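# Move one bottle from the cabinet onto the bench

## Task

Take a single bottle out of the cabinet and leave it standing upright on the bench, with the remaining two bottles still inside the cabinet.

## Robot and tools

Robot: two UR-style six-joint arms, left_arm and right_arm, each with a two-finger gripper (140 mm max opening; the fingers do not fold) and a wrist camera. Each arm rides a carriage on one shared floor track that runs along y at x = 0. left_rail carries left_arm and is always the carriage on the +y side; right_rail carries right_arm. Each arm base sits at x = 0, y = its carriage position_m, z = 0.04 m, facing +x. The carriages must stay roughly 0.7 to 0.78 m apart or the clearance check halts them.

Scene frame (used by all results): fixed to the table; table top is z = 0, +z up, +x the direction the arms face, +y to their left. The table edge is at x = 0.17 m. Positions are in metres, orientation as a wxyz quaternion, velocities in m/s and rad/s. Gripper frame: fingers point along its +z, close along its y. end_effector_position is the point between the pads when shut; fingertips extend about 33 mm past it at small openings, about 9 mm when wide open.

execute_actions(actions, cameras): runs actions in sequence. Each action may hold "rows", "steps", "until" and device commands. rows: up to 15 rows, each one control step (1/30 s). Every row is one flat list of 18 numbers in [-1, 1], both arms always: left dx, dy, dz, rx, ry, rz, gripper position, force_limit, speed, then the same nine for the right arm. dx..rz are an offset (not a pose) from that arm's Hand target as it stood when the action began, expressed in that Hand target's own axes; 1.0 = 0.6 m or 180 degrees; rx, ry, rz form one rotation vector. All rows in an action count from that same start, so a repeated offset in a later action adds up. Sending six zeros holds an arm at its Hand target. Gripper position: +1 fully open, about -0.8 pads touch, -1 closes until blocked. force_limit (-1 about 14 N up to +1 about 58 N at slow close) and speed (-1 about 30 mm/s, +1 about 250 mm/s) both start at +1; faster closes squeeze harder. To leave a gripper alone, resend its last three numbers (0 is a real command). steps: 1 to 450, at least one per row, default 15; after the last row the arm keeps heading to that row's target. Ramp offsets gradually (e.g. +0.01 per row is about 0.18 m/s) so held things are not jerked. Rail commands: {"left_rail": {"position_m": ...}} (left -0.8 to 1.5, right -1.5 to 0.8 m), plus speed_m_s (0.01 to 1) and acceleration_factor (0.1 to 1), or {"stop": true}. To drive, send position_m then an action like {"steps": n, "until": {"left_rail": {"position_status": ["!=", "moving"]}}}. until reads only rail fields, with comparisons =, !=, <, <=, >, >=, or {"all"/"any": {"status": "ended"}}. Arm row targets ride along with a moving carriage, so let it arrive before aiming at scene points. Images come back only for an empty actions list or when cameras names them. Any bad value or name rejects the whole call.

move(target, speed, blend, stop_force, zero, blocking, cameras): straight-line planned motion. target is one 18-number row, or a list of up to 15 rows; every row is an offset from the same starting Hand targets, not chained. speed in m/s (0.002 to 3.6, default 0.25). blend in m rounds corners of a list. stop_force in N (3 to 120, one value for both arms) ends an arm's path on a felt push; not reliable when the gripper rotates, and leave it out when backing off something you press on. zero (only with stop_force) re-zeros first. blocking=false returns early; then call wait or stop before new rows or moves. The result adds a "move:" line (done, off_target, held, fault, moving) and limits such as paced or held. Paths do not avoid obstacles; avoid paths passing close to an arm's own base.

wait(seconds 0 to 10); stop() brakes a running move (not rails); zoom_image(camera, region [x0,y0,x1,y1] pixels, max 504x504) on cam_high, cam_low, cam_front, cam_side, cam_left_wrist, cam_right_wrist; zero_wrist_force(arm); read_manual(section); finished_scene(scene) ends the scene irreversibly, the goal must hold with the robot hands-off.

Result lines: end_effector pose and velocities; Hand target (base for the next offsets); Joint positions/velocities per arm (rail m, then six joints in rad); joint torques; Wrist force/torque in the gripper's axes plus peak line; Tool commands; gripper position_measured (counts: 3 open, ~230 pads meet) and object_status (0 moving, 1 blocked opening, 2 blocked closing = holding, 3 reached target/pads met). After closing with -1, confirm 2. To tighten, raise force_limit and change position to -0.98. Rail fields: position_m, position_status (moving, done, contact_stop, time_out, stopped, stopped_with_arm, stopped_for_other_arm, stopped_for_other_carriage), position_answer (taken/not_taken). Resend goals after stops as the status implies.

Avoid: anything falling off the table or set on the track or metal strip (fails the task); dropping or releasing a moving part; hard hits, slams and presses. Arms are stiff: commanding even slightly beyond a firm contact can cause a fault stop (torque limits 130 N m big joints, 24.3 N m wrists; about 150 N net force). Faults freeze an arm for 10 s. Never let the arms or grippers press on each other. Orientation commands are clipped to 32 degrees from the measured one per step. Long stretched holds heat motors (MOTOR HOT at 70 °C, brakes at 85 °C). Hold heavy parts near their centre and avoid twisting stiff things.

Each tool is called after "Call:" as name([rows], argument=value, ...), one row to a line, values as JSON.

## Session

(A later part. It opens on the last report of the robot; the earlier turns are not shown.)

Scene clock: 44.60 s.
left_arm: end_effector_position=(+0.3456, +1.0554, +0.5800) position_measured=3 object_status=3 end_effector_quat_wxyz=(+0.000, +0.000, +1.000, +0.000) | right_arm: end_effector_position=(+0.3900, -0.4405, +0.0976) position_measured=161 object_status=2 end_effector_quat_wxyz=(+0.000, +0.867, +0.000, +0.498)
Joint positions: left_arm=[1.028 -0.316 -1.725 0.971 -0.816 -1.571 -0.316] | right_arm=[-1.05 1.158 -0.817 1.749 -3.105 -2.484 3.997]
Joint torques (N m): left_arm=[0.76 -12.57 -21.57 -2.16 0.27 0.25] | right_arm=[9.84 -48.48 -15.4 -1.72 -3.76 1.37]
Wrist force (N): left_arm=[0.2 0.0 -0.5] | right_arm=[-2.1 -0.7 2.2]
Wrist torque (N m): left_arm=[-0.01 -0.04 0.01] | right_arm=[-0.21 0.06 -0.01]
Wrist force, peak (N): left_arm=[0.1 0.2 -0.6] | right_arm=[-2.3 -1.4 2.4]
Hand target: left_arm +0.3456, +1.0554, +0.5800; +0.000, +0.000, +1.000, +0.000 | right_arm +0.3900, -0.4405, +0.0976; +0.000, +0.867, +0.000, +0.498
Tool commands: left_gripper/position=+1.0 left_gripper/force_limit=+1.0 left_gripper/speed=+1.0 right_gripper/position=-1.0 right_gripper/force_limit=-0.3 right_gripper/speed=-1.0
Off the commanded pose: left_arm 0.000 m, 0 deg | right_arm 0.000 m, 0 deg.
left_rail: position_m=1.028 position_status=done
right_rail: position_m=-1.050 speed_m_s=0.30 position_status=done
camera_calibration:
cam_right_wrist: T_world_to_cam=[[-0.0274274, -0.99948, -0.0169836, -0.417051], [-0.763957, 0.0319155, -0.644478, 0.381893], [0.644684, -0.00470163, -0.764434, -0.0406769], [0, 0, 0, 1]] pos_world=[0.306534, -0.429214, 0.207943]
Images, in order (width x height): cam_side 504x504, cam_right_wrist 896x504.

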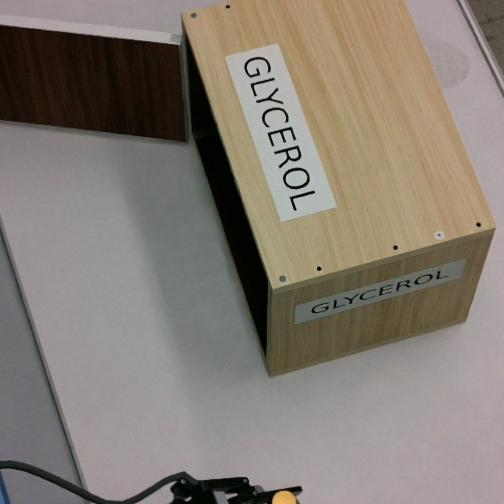

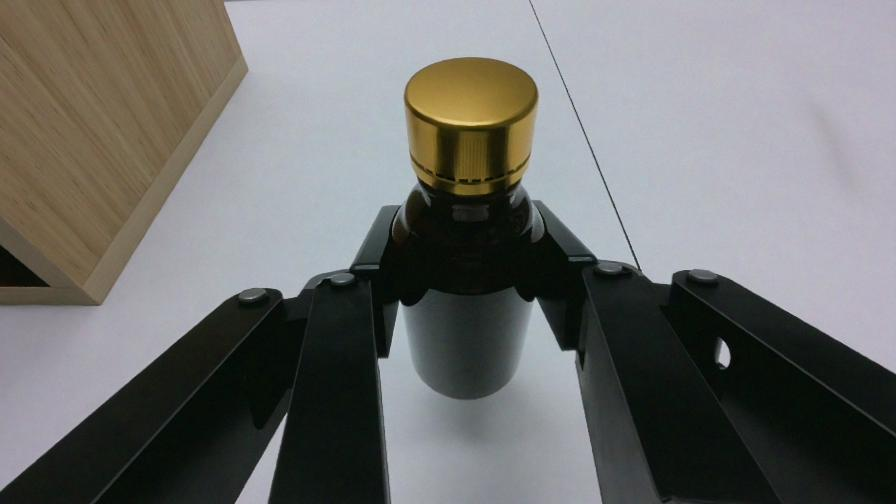

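Call:
move(target=[0,0,0,0,0,0,1,1,1,-0.0433,0,0.025,0,0,0,-1,-0.3,-1], speed=0.06)

Call:
move(target=[0,0,0,0,0,0,1,1,1,-0.0361,0,0.0208,0,0,0,-1,-0.3,-1], speed=0.012, stop_force=4, cameras=["cam_right_wrist","cam_low"])

Scene clock: 45.83 s.
left_arm: end_effector_position=(+0.3456, +1.0554, +0.5800) position_measured=3 object_status=3 end_effector_quat_wxyz=(+0.000, +0.000, +1.000, +0.000) | right_arm: end_effector_position=(+0.3899, -0.4405, +0.0677) position_measured=161 object_status=2 end_effector_quat_wxyz=(+0.000, +0.867, +0.000, +0.498)
Joint positions: left_arm=[1.028 -0.316 -1.725 0.971 -0.816 -1.571 -0.316] | right_arm=[-1.05 1.159 -0.759 1.745 -3.16 -2.484 3.997]
Joint torques (N m): left_arm=[0.38 -12.38 -21.56 -2.19 0.28 0.34] | right_arm=[10.84 -41.54 -28.68 -5.82 -4.59 -1.82]
Wrist force (N): left_arm=[0.1 0.0 -0.3] | right_arm=[-2.5 -0.7 2.0]
Wrist torque (N m): left_arm=[0.00 -0.02 0.00] | right_arm=[-0.20 0.13 0.03]
Wrist force, peak (N): left_arm=[0.1 0.0 -0.6] | right_arm=[-3.1 -0.5 2.7]
Hand target: left_arm +0.3456, +1.0554, +0.5800; +0.000, +0.000, +1.000, +0.000 | right_arm +0.3899, -0.4405, +0.0676; +0.000, +0.867, +0.000, +0.498
Off the commanded pose: left_arm 0.000 m, 0 deg | right_arm 0.000 m, 0 deg.
left_rail: position_m=1.028 position_status=done
right_rail: position_m=-1.050 speed_m_s=0.30 position_status=done
move: done

Scene clock: 48.07 s.
left_arm: end_effector_position=(+0.3456, +1.0554, +0.5800) position_measured=3 object_status=3 end_effector_quat_wxyz=(+0.000, +0.000, +1.000, +0.000) | right_arm: end_effector_position=(+0.3898, -0.4404, +0.0540) position_measured=161 object_status=2 end_effector_quat_wxyz=(+0.000, +0.867, +0.000, +0.498)
Joint positions: left_arm=[1.028 -0.316 -1.725 0.971 -0.816 -1.571 -0.316] | right_arm=[-1.05 1.159 -0.731 1.742 -3.184 -2.484 3.997]
Joint torques (N m): left_arm=[0.2 -12.65 -21.65 -2.06 0.32 0.29] | right_arm=[0.12 -54.36 -5.97 -1.39 -1.12 0.06]
Wrist force (N): left_arm=[0.0 0.0 -0.4] | right_arm=[-2.5 -1.1 2.3]
Wrist torque (N m): left_arm=[0.01 0.00 0.01] | right_arm=[-0.28 0.17 0.03]
Wrist force, peak (N): left_arm=[0.2 -0.2 -0.6] | right_arm=[9.9 -0.4 -7.0]
Hand target: left_arm +0.3456, +1.0554, +0.5800; +0.000, +0.000, +1.000, +0.000 | right_arm +0.3898, -0.4405, +0.0540; +0.000, +0.867, +0.000, +0.498 (not the last commanded pose)
Off the commanded pose: left_arm 0.000 m, 0 deg | right_arm 0.011 m, 0 deg.
left_rail: position_m=1.028 position_status=done
right_rail: position_m=-1.050 speed_m_s=0.30 position_status=done
move: contact (right_arm)
camera_calibration:
cam_right_wrist: T_world_to_cam=[[-0.0274274, -0.99948, -0.0169836, -0.417798], [-0.763957, 0.0319155, -0.644478, 0.353629], [0.644684, -0.00470163, -0.764434, -0.0737364], [0, 0, 0, 1]] pos_world=[0.306234, -0.429214, 0.164443]
Images, in order (width x height): cam_low 504x504, cam_right_wrist 896x504.

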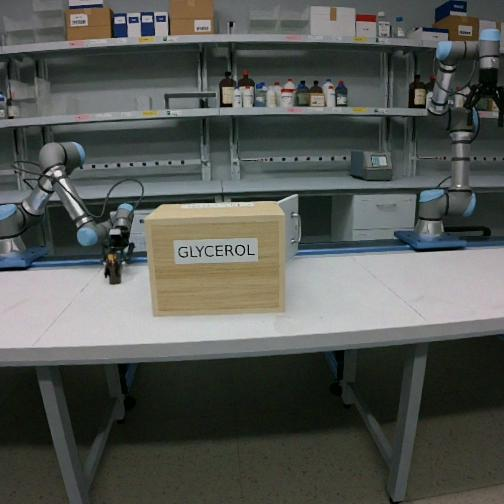

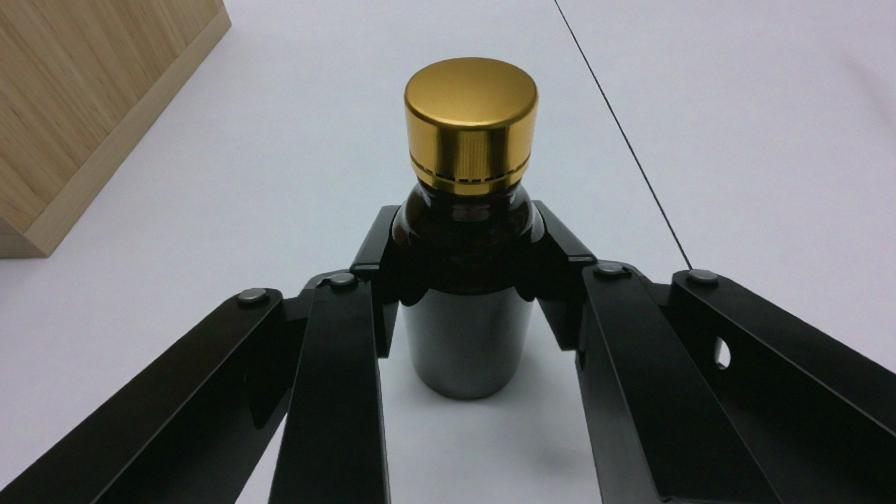

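Call:
move([
  [0,0,0,0,0,0,1,1,1,-0.0018,0,0.001,0,0,0,-1,-0.3,-1],
  [0,0,0,0,0,0,1,1,1,-0.0018,0,0.001,0,0,0,0.2,-0.3,-1],
], speed=0.01)

Call:
move([
  [0,0,0,0,0,0,1,1,1,0.02,0,-0.2,0,0,0,0.2,-0.3,-1],
], speed=0.15, cameras=["cam_right_wrist","cam_low","cam_front","cam_side"])

Scene clock: 50.57 s.
left_arm: end_effector_position=(+0.3456, +1.0554, +0.5800) position_measured=3 object_status=3 end_effector_quat_wxyz=(+0.000, +0.000, +1.000, +0.000) | right_arm: end_effector_position=(+0.3898, -0.4405, +0.0528) position_measured=104 object_status=0 end_effector_quat_wxyz=(+0.000, +0.867, +0.000, +0.498)
Joint positions: left_arm=[1.028 -0.316 -1.725 0.971 -0.816 -1.571 -0.316] | right_arm=[-1.05 1.159 -0.729 1.741 -3.186 -2.484 3.997]
Joint torques (N m): left_arm=[0.74 -12.61 -21.09 -2.08 0.33 0.24] | right_arm=[-3.58 -52.51 -7.32 -5.3 -4.21 1.43]
Wrist force (N): left_arm=[0.1 0.0 -0.4] | right_arm=[-0.5 0.1 2.0]
Wrist torque (N m): left_arm=[0.00 -0.02 0.00] | right_arm=[-0.04 0.21 0.03]
Wrist force, peak (N): left_arm=[0.2 -0.1 -0.6] | right_arm=[30.2 0.2 -24.0]
Hand target: left_arm +0.3456, +1.0554, +0.5800; +0.000, +0.000, +1.000, +0.000 | right_arm +0.3898, -0.4405, +0.0528; +0.000, +0.867, +0.000, +0.498
Off the commanded pose: left_arm 0.000 m, 0 deg | right_arm 0.000 m, 0 deg.
left_rail: position_m=1.028 position_status=done
right_rail: position_m=-1.050 speed_m_s=0.30 position_status=done
move: done

Scene clock: 52.03 s.
left_arm: end_effector_position=(+0.3456, +1.0554, +0.5800) position_measured=3 object_status=3 end_effector_quat_wxyz=(+0.000, +0.000, +1.000, +0.000) | right_arm: end_effector_position=(+0.2922, -0.4405, +0.1235) position_measured=104 object_status=3 end_effector_quat_wxyz=(+0.000, +0.867, +0.000, +0.498)
Joint positions: left_arm=[1.028 -0.316 -1.725 0.971 -0.816 -1.571 -0.316] | right_arm=[-1.05 1.312 -0.929 1.811 -2.867 -2.559 4.228]
Joint torques (N m): left_arm=[1.12 -12.62 -21.41 -2 0.4 0.25] | right_arm=[11.32 -48.97 -29.17 -0.81 -4.38 1.49]
Wrist force (N): left_arm=[0.0 -0.1 -0.3] | right_arm=[-0.1 -0.3 1.9]
Wrist torque (N m): left_arm=[-0.01 0.00 0.00] | right_arm=[-0.11 0.12 -0.02]
Wrist force, peak (N): left_arm=[0.5 -0.1 -0.5] | right_arm=[-0.4 0.1 3.5]
Hand target: left_arm +0.3456, +1.0554, +0.5800; +0.000, +0.000, +1.000, +0.000 | right_arm +0.2922, -0.4405, +0.1236; +0.000, +0.867, +0.000, +0.498
Off the commanded pose: left_arm 0.000 m, 0 deg | right_arm 0.000 m, 0 deg.
left_rail: position_m=1.028 position_status=done
right_rail: position_m=-1.050 speed_m_s=0.30 position_status=done
move: done
camera_calibration:
cam_right_wrist: T_world_to_cam=[[-0.0274274, -0.99948, -0.0169836, -0.419295], [-0.763957, 0.0319155, -0.644478, 0.323858], [0.644684, -0.00470163, -0.764434, 0.042313], [0, 0, 0, 1]] pos_world=[0.208634, -0.429214, 0.233943]
Images, in order (width x height): cam_low 504x504, cam_front 504x504, cam_side 504x504, cam_right_wrist 896x504.

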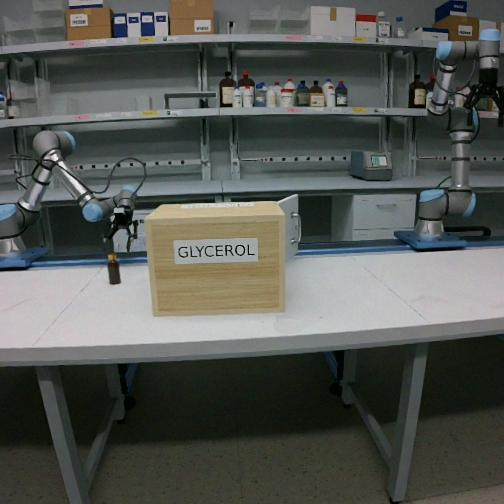

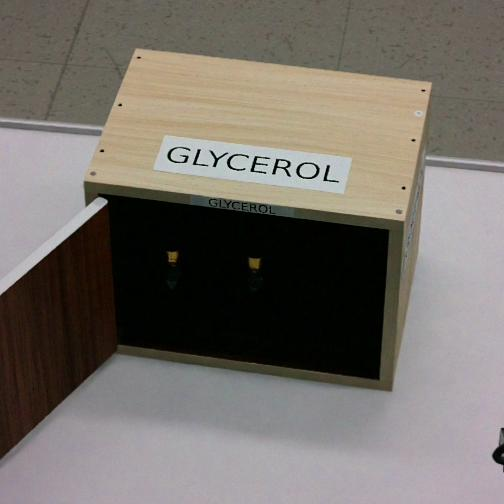

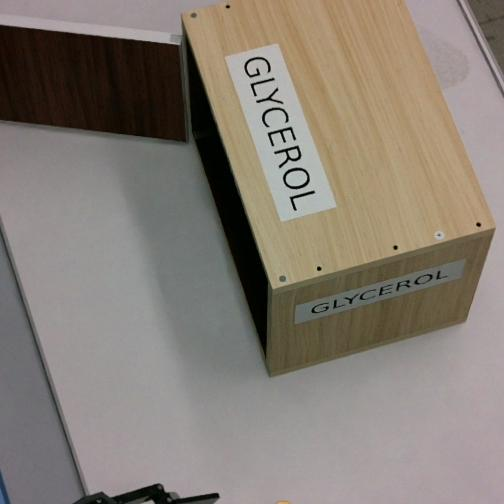

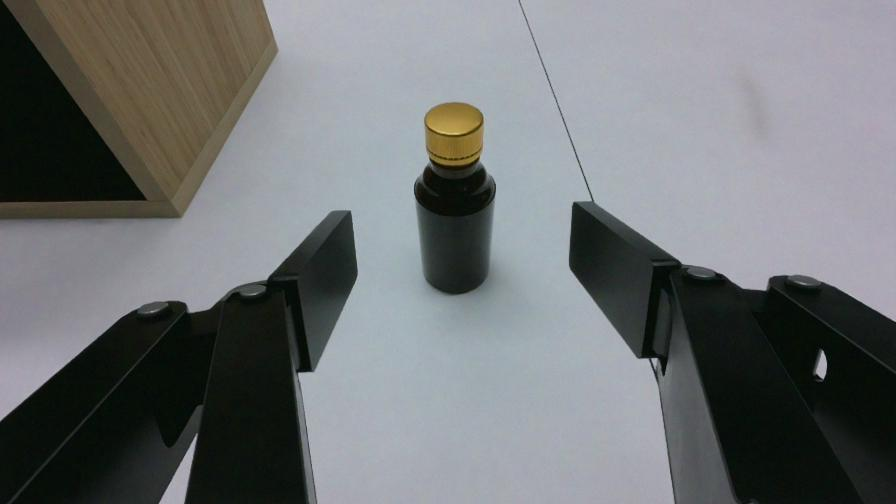

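Call:
execute_actions([
  {"left_rail":{"position_m":0.45,"acceleration_factor":0.6},"rows":[[0,0,0,0,0,0,-0.85,-0.9,0,0,0,0,0,0,0,0.2,-0.3,-1]],"steps":200,"until":{"left_rail":{"position_status":["!=","moving"]}}},
])

Call:
move([
  [0.0693,-0.2957,0,0,0,0,-0.85,-0.9,0,0,0,0,0,0,0,0.2,-0.3,-1],
  [0.0693,-0.2957,0.55,0,0,0,-0.85,-0.9,0,0,0,0,0,0,0,0.2,-0.3,-1],
  [0.1427,-0.504,0.55,0,0,0,-0.85,-0.9,0,0,0,0,0,0,0,0.2,-0.3,-1],
  [0.1193,-0.6757,0.55,0,0,0,-0.85,-0.9,0,0,0,0,0,0,0,0.2,-0.3,-1],
  [0.0127,-0.814,0.55,0,0,0,-0.85,-0.9,0,0,0,0,0,0,0,0.2,-0.3,-1],
], speed=[0.3,0.25,0.08,0.08,0.08], blend=0.02, cameras=["cam_front","cam_side"])

Scene clock: 55.53 s.
left_arm: end_effector_position=(+0.3456, +0.4773, +0.5800) position_measured=232 object_status=3 end_effector_quat_wxyz=(+0.000, +0.000, +1.000, +0.000) | right_arm: end_effector_position=(+0.2922, -0.4405, +0.1236) position_measured=104 object_status=3 end_effector_quat_wxyz=(+0.000, +0.867, +0.000, +0.498)
Joint positions: left_arm=[0.45 -0.316 -1.725 0.971 -0.816 -1.571 -0.316] | right_arm=[-1.05 1.312 -0.929 1.811 -2.867 -2.559 4.228]
Joint torques (N m): left_arm=[0.59 -12.53 -21.2 -1.98 0.36 0.4] | right_arm=[11.6 -48.95 -29.31 -0.69 -4.28 1.57]
Wrist force (N): left_arm=[0.0 -0.1 -0.4] | right_arm=[-0.3 0.0 2.2]
Wrist torque (N m): left_arm=[-0.03 0.00 0.00] | right_arm=[-0.06 0.15 -0.02]
Wrist force, peak (N): left_arm=[0.0 1.1 -0.2] | right_arm=[-0.2 -0.2 2.3]
Hand target: left_arm +0.3456, +0.4773, +0.5800; +0.000, +0.000, +1.000, +0.000 | right_arm +0.2922, -0.4405, +0.1236; +0.000, +0.867, +0.000, +0.498
Off the commanded pose: left_arm 0.000 m, 0 deg | right_arm 0.000 m, 0 deg.
left_rail: position_m=0.450 position_status=done
right_rail: position_m=-1.050 speed_m_s=0.30 position_status=done

Scene clock: 62.33 s.
left_arm: end_effector_position=(+0.3380, -0.0111, +0.2500) position_measured=232 object_status=3 end_effector_quat_wxyz=(+0.000, +0.000, +1.000, +0.000) | right_arm: end_effector_position=(+0.2922, -0.4405, +0.1236) position_measured=104 object_status=3 end_effector_quat_wxyz=(+0.000, +0.867, +0.000, +0.498)
Joint positions: left_arm=[0.45 -1.174 -1.408 1.564 -1.726 -1.571 -1.174] | right_arm=[-1.05 1.312 -0.929 1.811 -2.867 -2.559 4.228]
Joint torques (N m): left_arm=[6.97 -23.24 -40.18 -2.14 -2.44 2.22] | right_arm=[11.19 -49.2 -29.2 -0.7 -4.39 1.41]
Wrist force (N): left_arm=[1.9 1.7 -0.5] | right_arm=[-0.1 -0.1 2.1]
Wrist torque (N m): left_arm=[0.05 -0.11 -0.05] | right_arm=[-0.08 0.12 -0.02]
Wrist force, peak (N): left_arm=[-1.4 5.5 -0.7] | right_arm=[-0.2 -0.3 2.3]
Hand target: left_arm +0.3380, -0.0112, +0.2500; +0.000, +0.000, +1.000, +0.000 | right_arm +0.2922, -0.4405, +0.1236; +0.000, +0.867, +0.000, +0.498
Off the commanded pose: left_arm 0.000 m, 0 deg | right_arm 0.000 m, 0 deg.
left_rail: position_m=0.450 position_status=done
right_rail: position_m=-1.050 speed_m_s=0.30 position_status=done
move: done
Images, in order (width x height): cam_front 504x504, cam_side 504x504.

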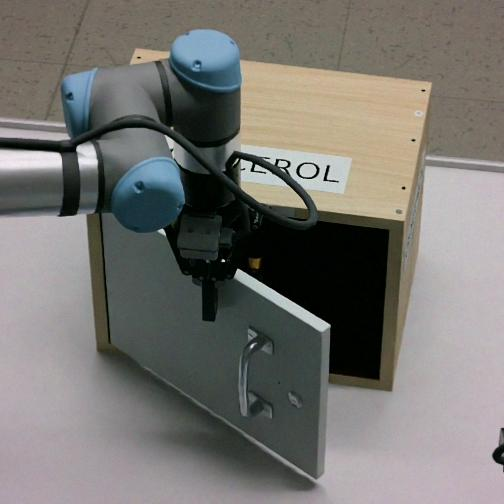

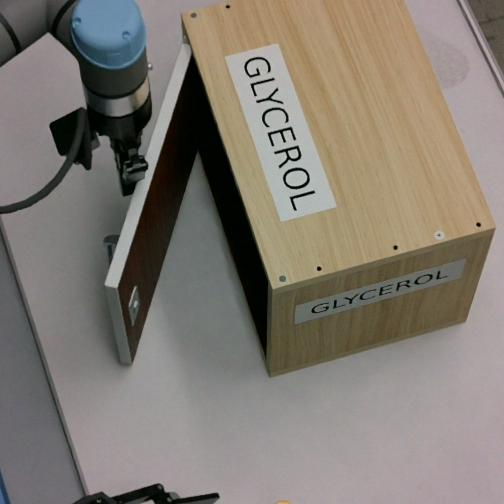

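Call:
move(target=[-0.09,-0.05,0,0,0,0,-0.85,-0.9,0,0,0,0,0,0,0,0.2,-0.3,-1], speed=0.06)

Call:
move(target=[-0.1,-0.015,0,0,0,0,-0.85,-0.9,0,0,0,0,0,0,0,0.2,-0.3,-1], speed=0.02, stop_force=12, cameras=["cam_front","cam_side"])

Scene clock: 64.10 s.
left_arm: end_effector_position=(+0.3920, -0.0411, +0.2500) position_measured=232 object_status=3 end_effector_quat_wxyz=(+0.000, +0.000, +1.000, +0.000) | right_arm: end_effector_position=(+0.2922, -0.4405, +0.1236) position_measured=104 object_status=3 end_effector_quat_wxyz=(+0.000, +0.867, +0.000, +0.498)
Joint positions: left_arm=[0.45 -1.111 -1.272 1.394 -1.692 -1.571 -1.111] | right_arm=[-1.05 1.312 -0.929 1.811 -2.867 -2.559 4.228]
Joint torques (N m): left_arm=[7.66 -29.21 -42.17 -2.2 -1.74 2.45] | right_arm=[10.8 -48.14 -29.11 -0.79 -4.35 1.44]
Wrist force (N): left_arm=[2.2 1.2 -0.1] | right_arm=[-0.1 0.0 2.0]
Wrist torque (N m): left_arm=[-0.06 -0.10 -0.07] | right_arm=[-0.05 0.13 -0.01]
Wrist force, peak (N): left_arm=[3.0 2.2 -0.3] | right_arm=[-0.2 -0.2 2.2]
Hand target: left_arm +0.3920, -0.0412, +0.2500; +0.000, +0.000, +1.000, +0.000 | right_arm +0.2922, -0.4405, +0.1236; +0.000, +0.867, +0.000, +0.498
Off the commanded pose: left_arm 0.000 m, 0 deg | right_arm 0.000 m, 0 deg.
left_rail: position_m=0.450 position_status=done
right_rail: position_m=-1.050 speed_m_s=0.30 position_status=done
move: done

Scene clock: 67.70 s.
left_arm: end_effector_position=(+0.4406, -0.0484, +0.2500) position_measured=232 object_status=3 end_effector_quat_wxyz=(+0.000, +0.000, +1.000, +0.000) | right_arm: end_effector_position=(+0.2922, -0.4405, +0.1236) position_measured=104 object_status=3 end_effector_quat_wxyz=(+0.000, +0.867, +0.000, +0.498)
Joint positions: left_arm=[0.45 -1.049 -1.181 1.27 -1.659 -1.571 -1.049] | right_arm=[-1.05 1.312 -0.929 1.811 -2.867 -2.559 4.228]
Joint torques (N m): left_arm=[-6.54 -54.94 -14.33 -3.93 1.02 -1.68] | right_arm=[11.39 -48.69 -29.35 -0.75 -4.28 1.31]
Wrist force (N): left_arm=[0.4 0.0 -0.1] | right_arm=[-0.2 -0.2 2.0]
Wrist torque (N m): left_arm=[0.01 -0.08 0.01] | right_arm=[-0.09 0.13 -0.02]
Wrist force, peak (N): left_arm=[21.7 3.2 -3.1] | right_arm=[-0.2 -0.1 2.2]
Hand target: left_arm +0.4406, -0.0484, +0.2500; +0.000, +0.000, +1.000, +0.000 (not the last commanded pose) | right_arm +0.2922, -0.4405, +0.1236; +0.000, +0.867, +0.000, +0.498
Off the commanded pose: left_arm 0.012 m, 0 deg | right_arm 0.000 m, 0 deg.
left_rail: position_m=0.450 position_status=done
right_rail: position_m=-1.050 speed_m_s=0.30 position_status=done
move: contact (left_arm)
Images, in order (width x height): cam_front 504x504, cam_side 504x504.

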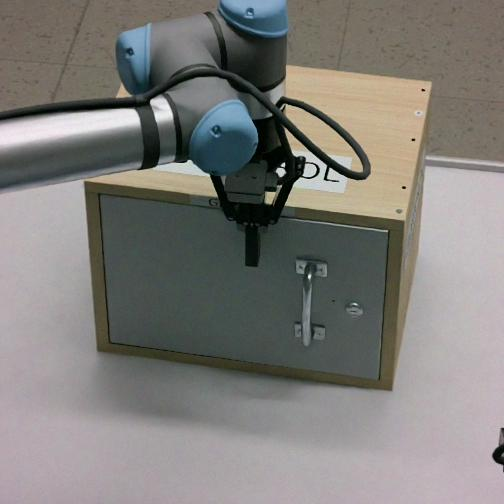

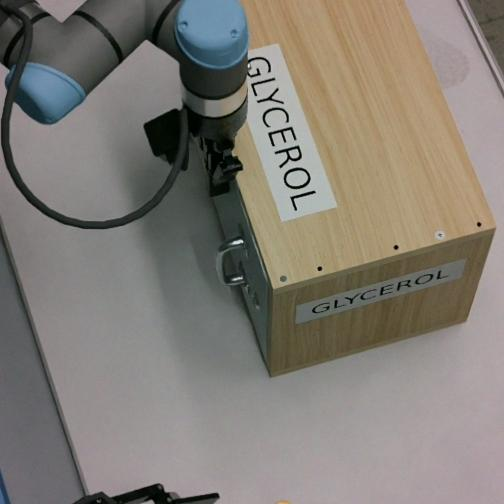

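Closed. Back off and verify.

Call:
move(target=[0.12,0,0,0,0,0,-0.85,-0.9,0,0,0,0,0,0,0,0.2,-0.3,-1], speed=0.1, cameras=["cam_front","cam_low"])

Scene clock: 69.00 s.
left_arm: end_effector_position=(+0.3687, -0.0484, +0.2500) position_measured=232 object_status=3 end_effector_quat_wxyz=(+0.000, +0.000, +1.000, +0.000) | right_arm: end_effector_position=(+0.2922, -0.4405, +0.1236) position_measured=104 object_status=3 end_effector_quat_wxyz=(+0.000, +0.867, +0.000, +0.498)
Joint positions: left_arm=[0.45 -1.151 -1.293 1.421 -1.699 -1.571 -1.151] | right_arm=[-1.05 1.312 -0.929 1.811 -2.867 -2.559 4.228]
Joint torques (N m): left_arm=[-5.2 -49.42 -14.27 -3.96 2.68 -1.79] | right_arm=[11.55 -48.83 -28.84 -0.81 -4.26 1.37]
Wrist force (N): left_arm=[0.1 -0.4 -0.2] | right_arm=[-0.1 -0.2 2.2]
Wrist torque (N m): left_arm=[-0.09 -0.03 0.04] | right_arm=[-0.09 0.12 -0.01]
Wrist force, peak (N): left_arm=[1.3 -0.3 -0.2] | right_arm=[-0.3 -0.1 2.2]
Hand target: left_arm +0.3686, -0.0484, +0.2500; +0.000, +0.000, +1.000, +0.000 | right_arm +0.2922, -0.4405, +0.1236; +0.000, +0.867, +0.000, +0.498
Off the commanded pose: left_arm 0.000 m, 0 deg | right_arm 0.000 m, 0 deg.
left_rail: position_m=0.450 position_status=done
right_rail: position_m=-1.050 speed_m_s=0.30 position_status=done
move: done
Images, in order (width x height): cam_low 504x504, cam_front 504x504.

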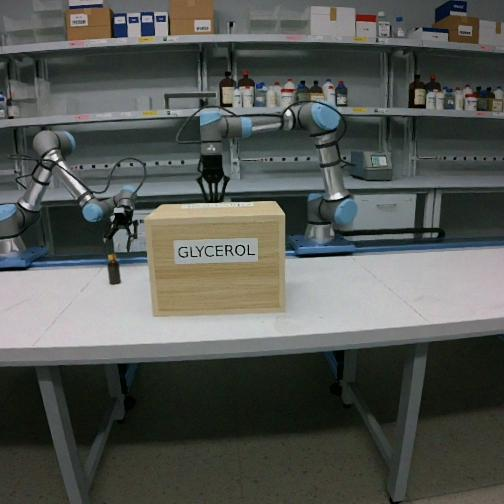

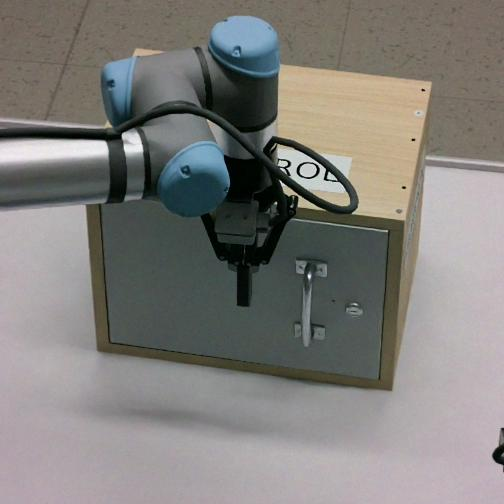

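Call:
finished_scene(scene=1)

The scene is finished: the task was done.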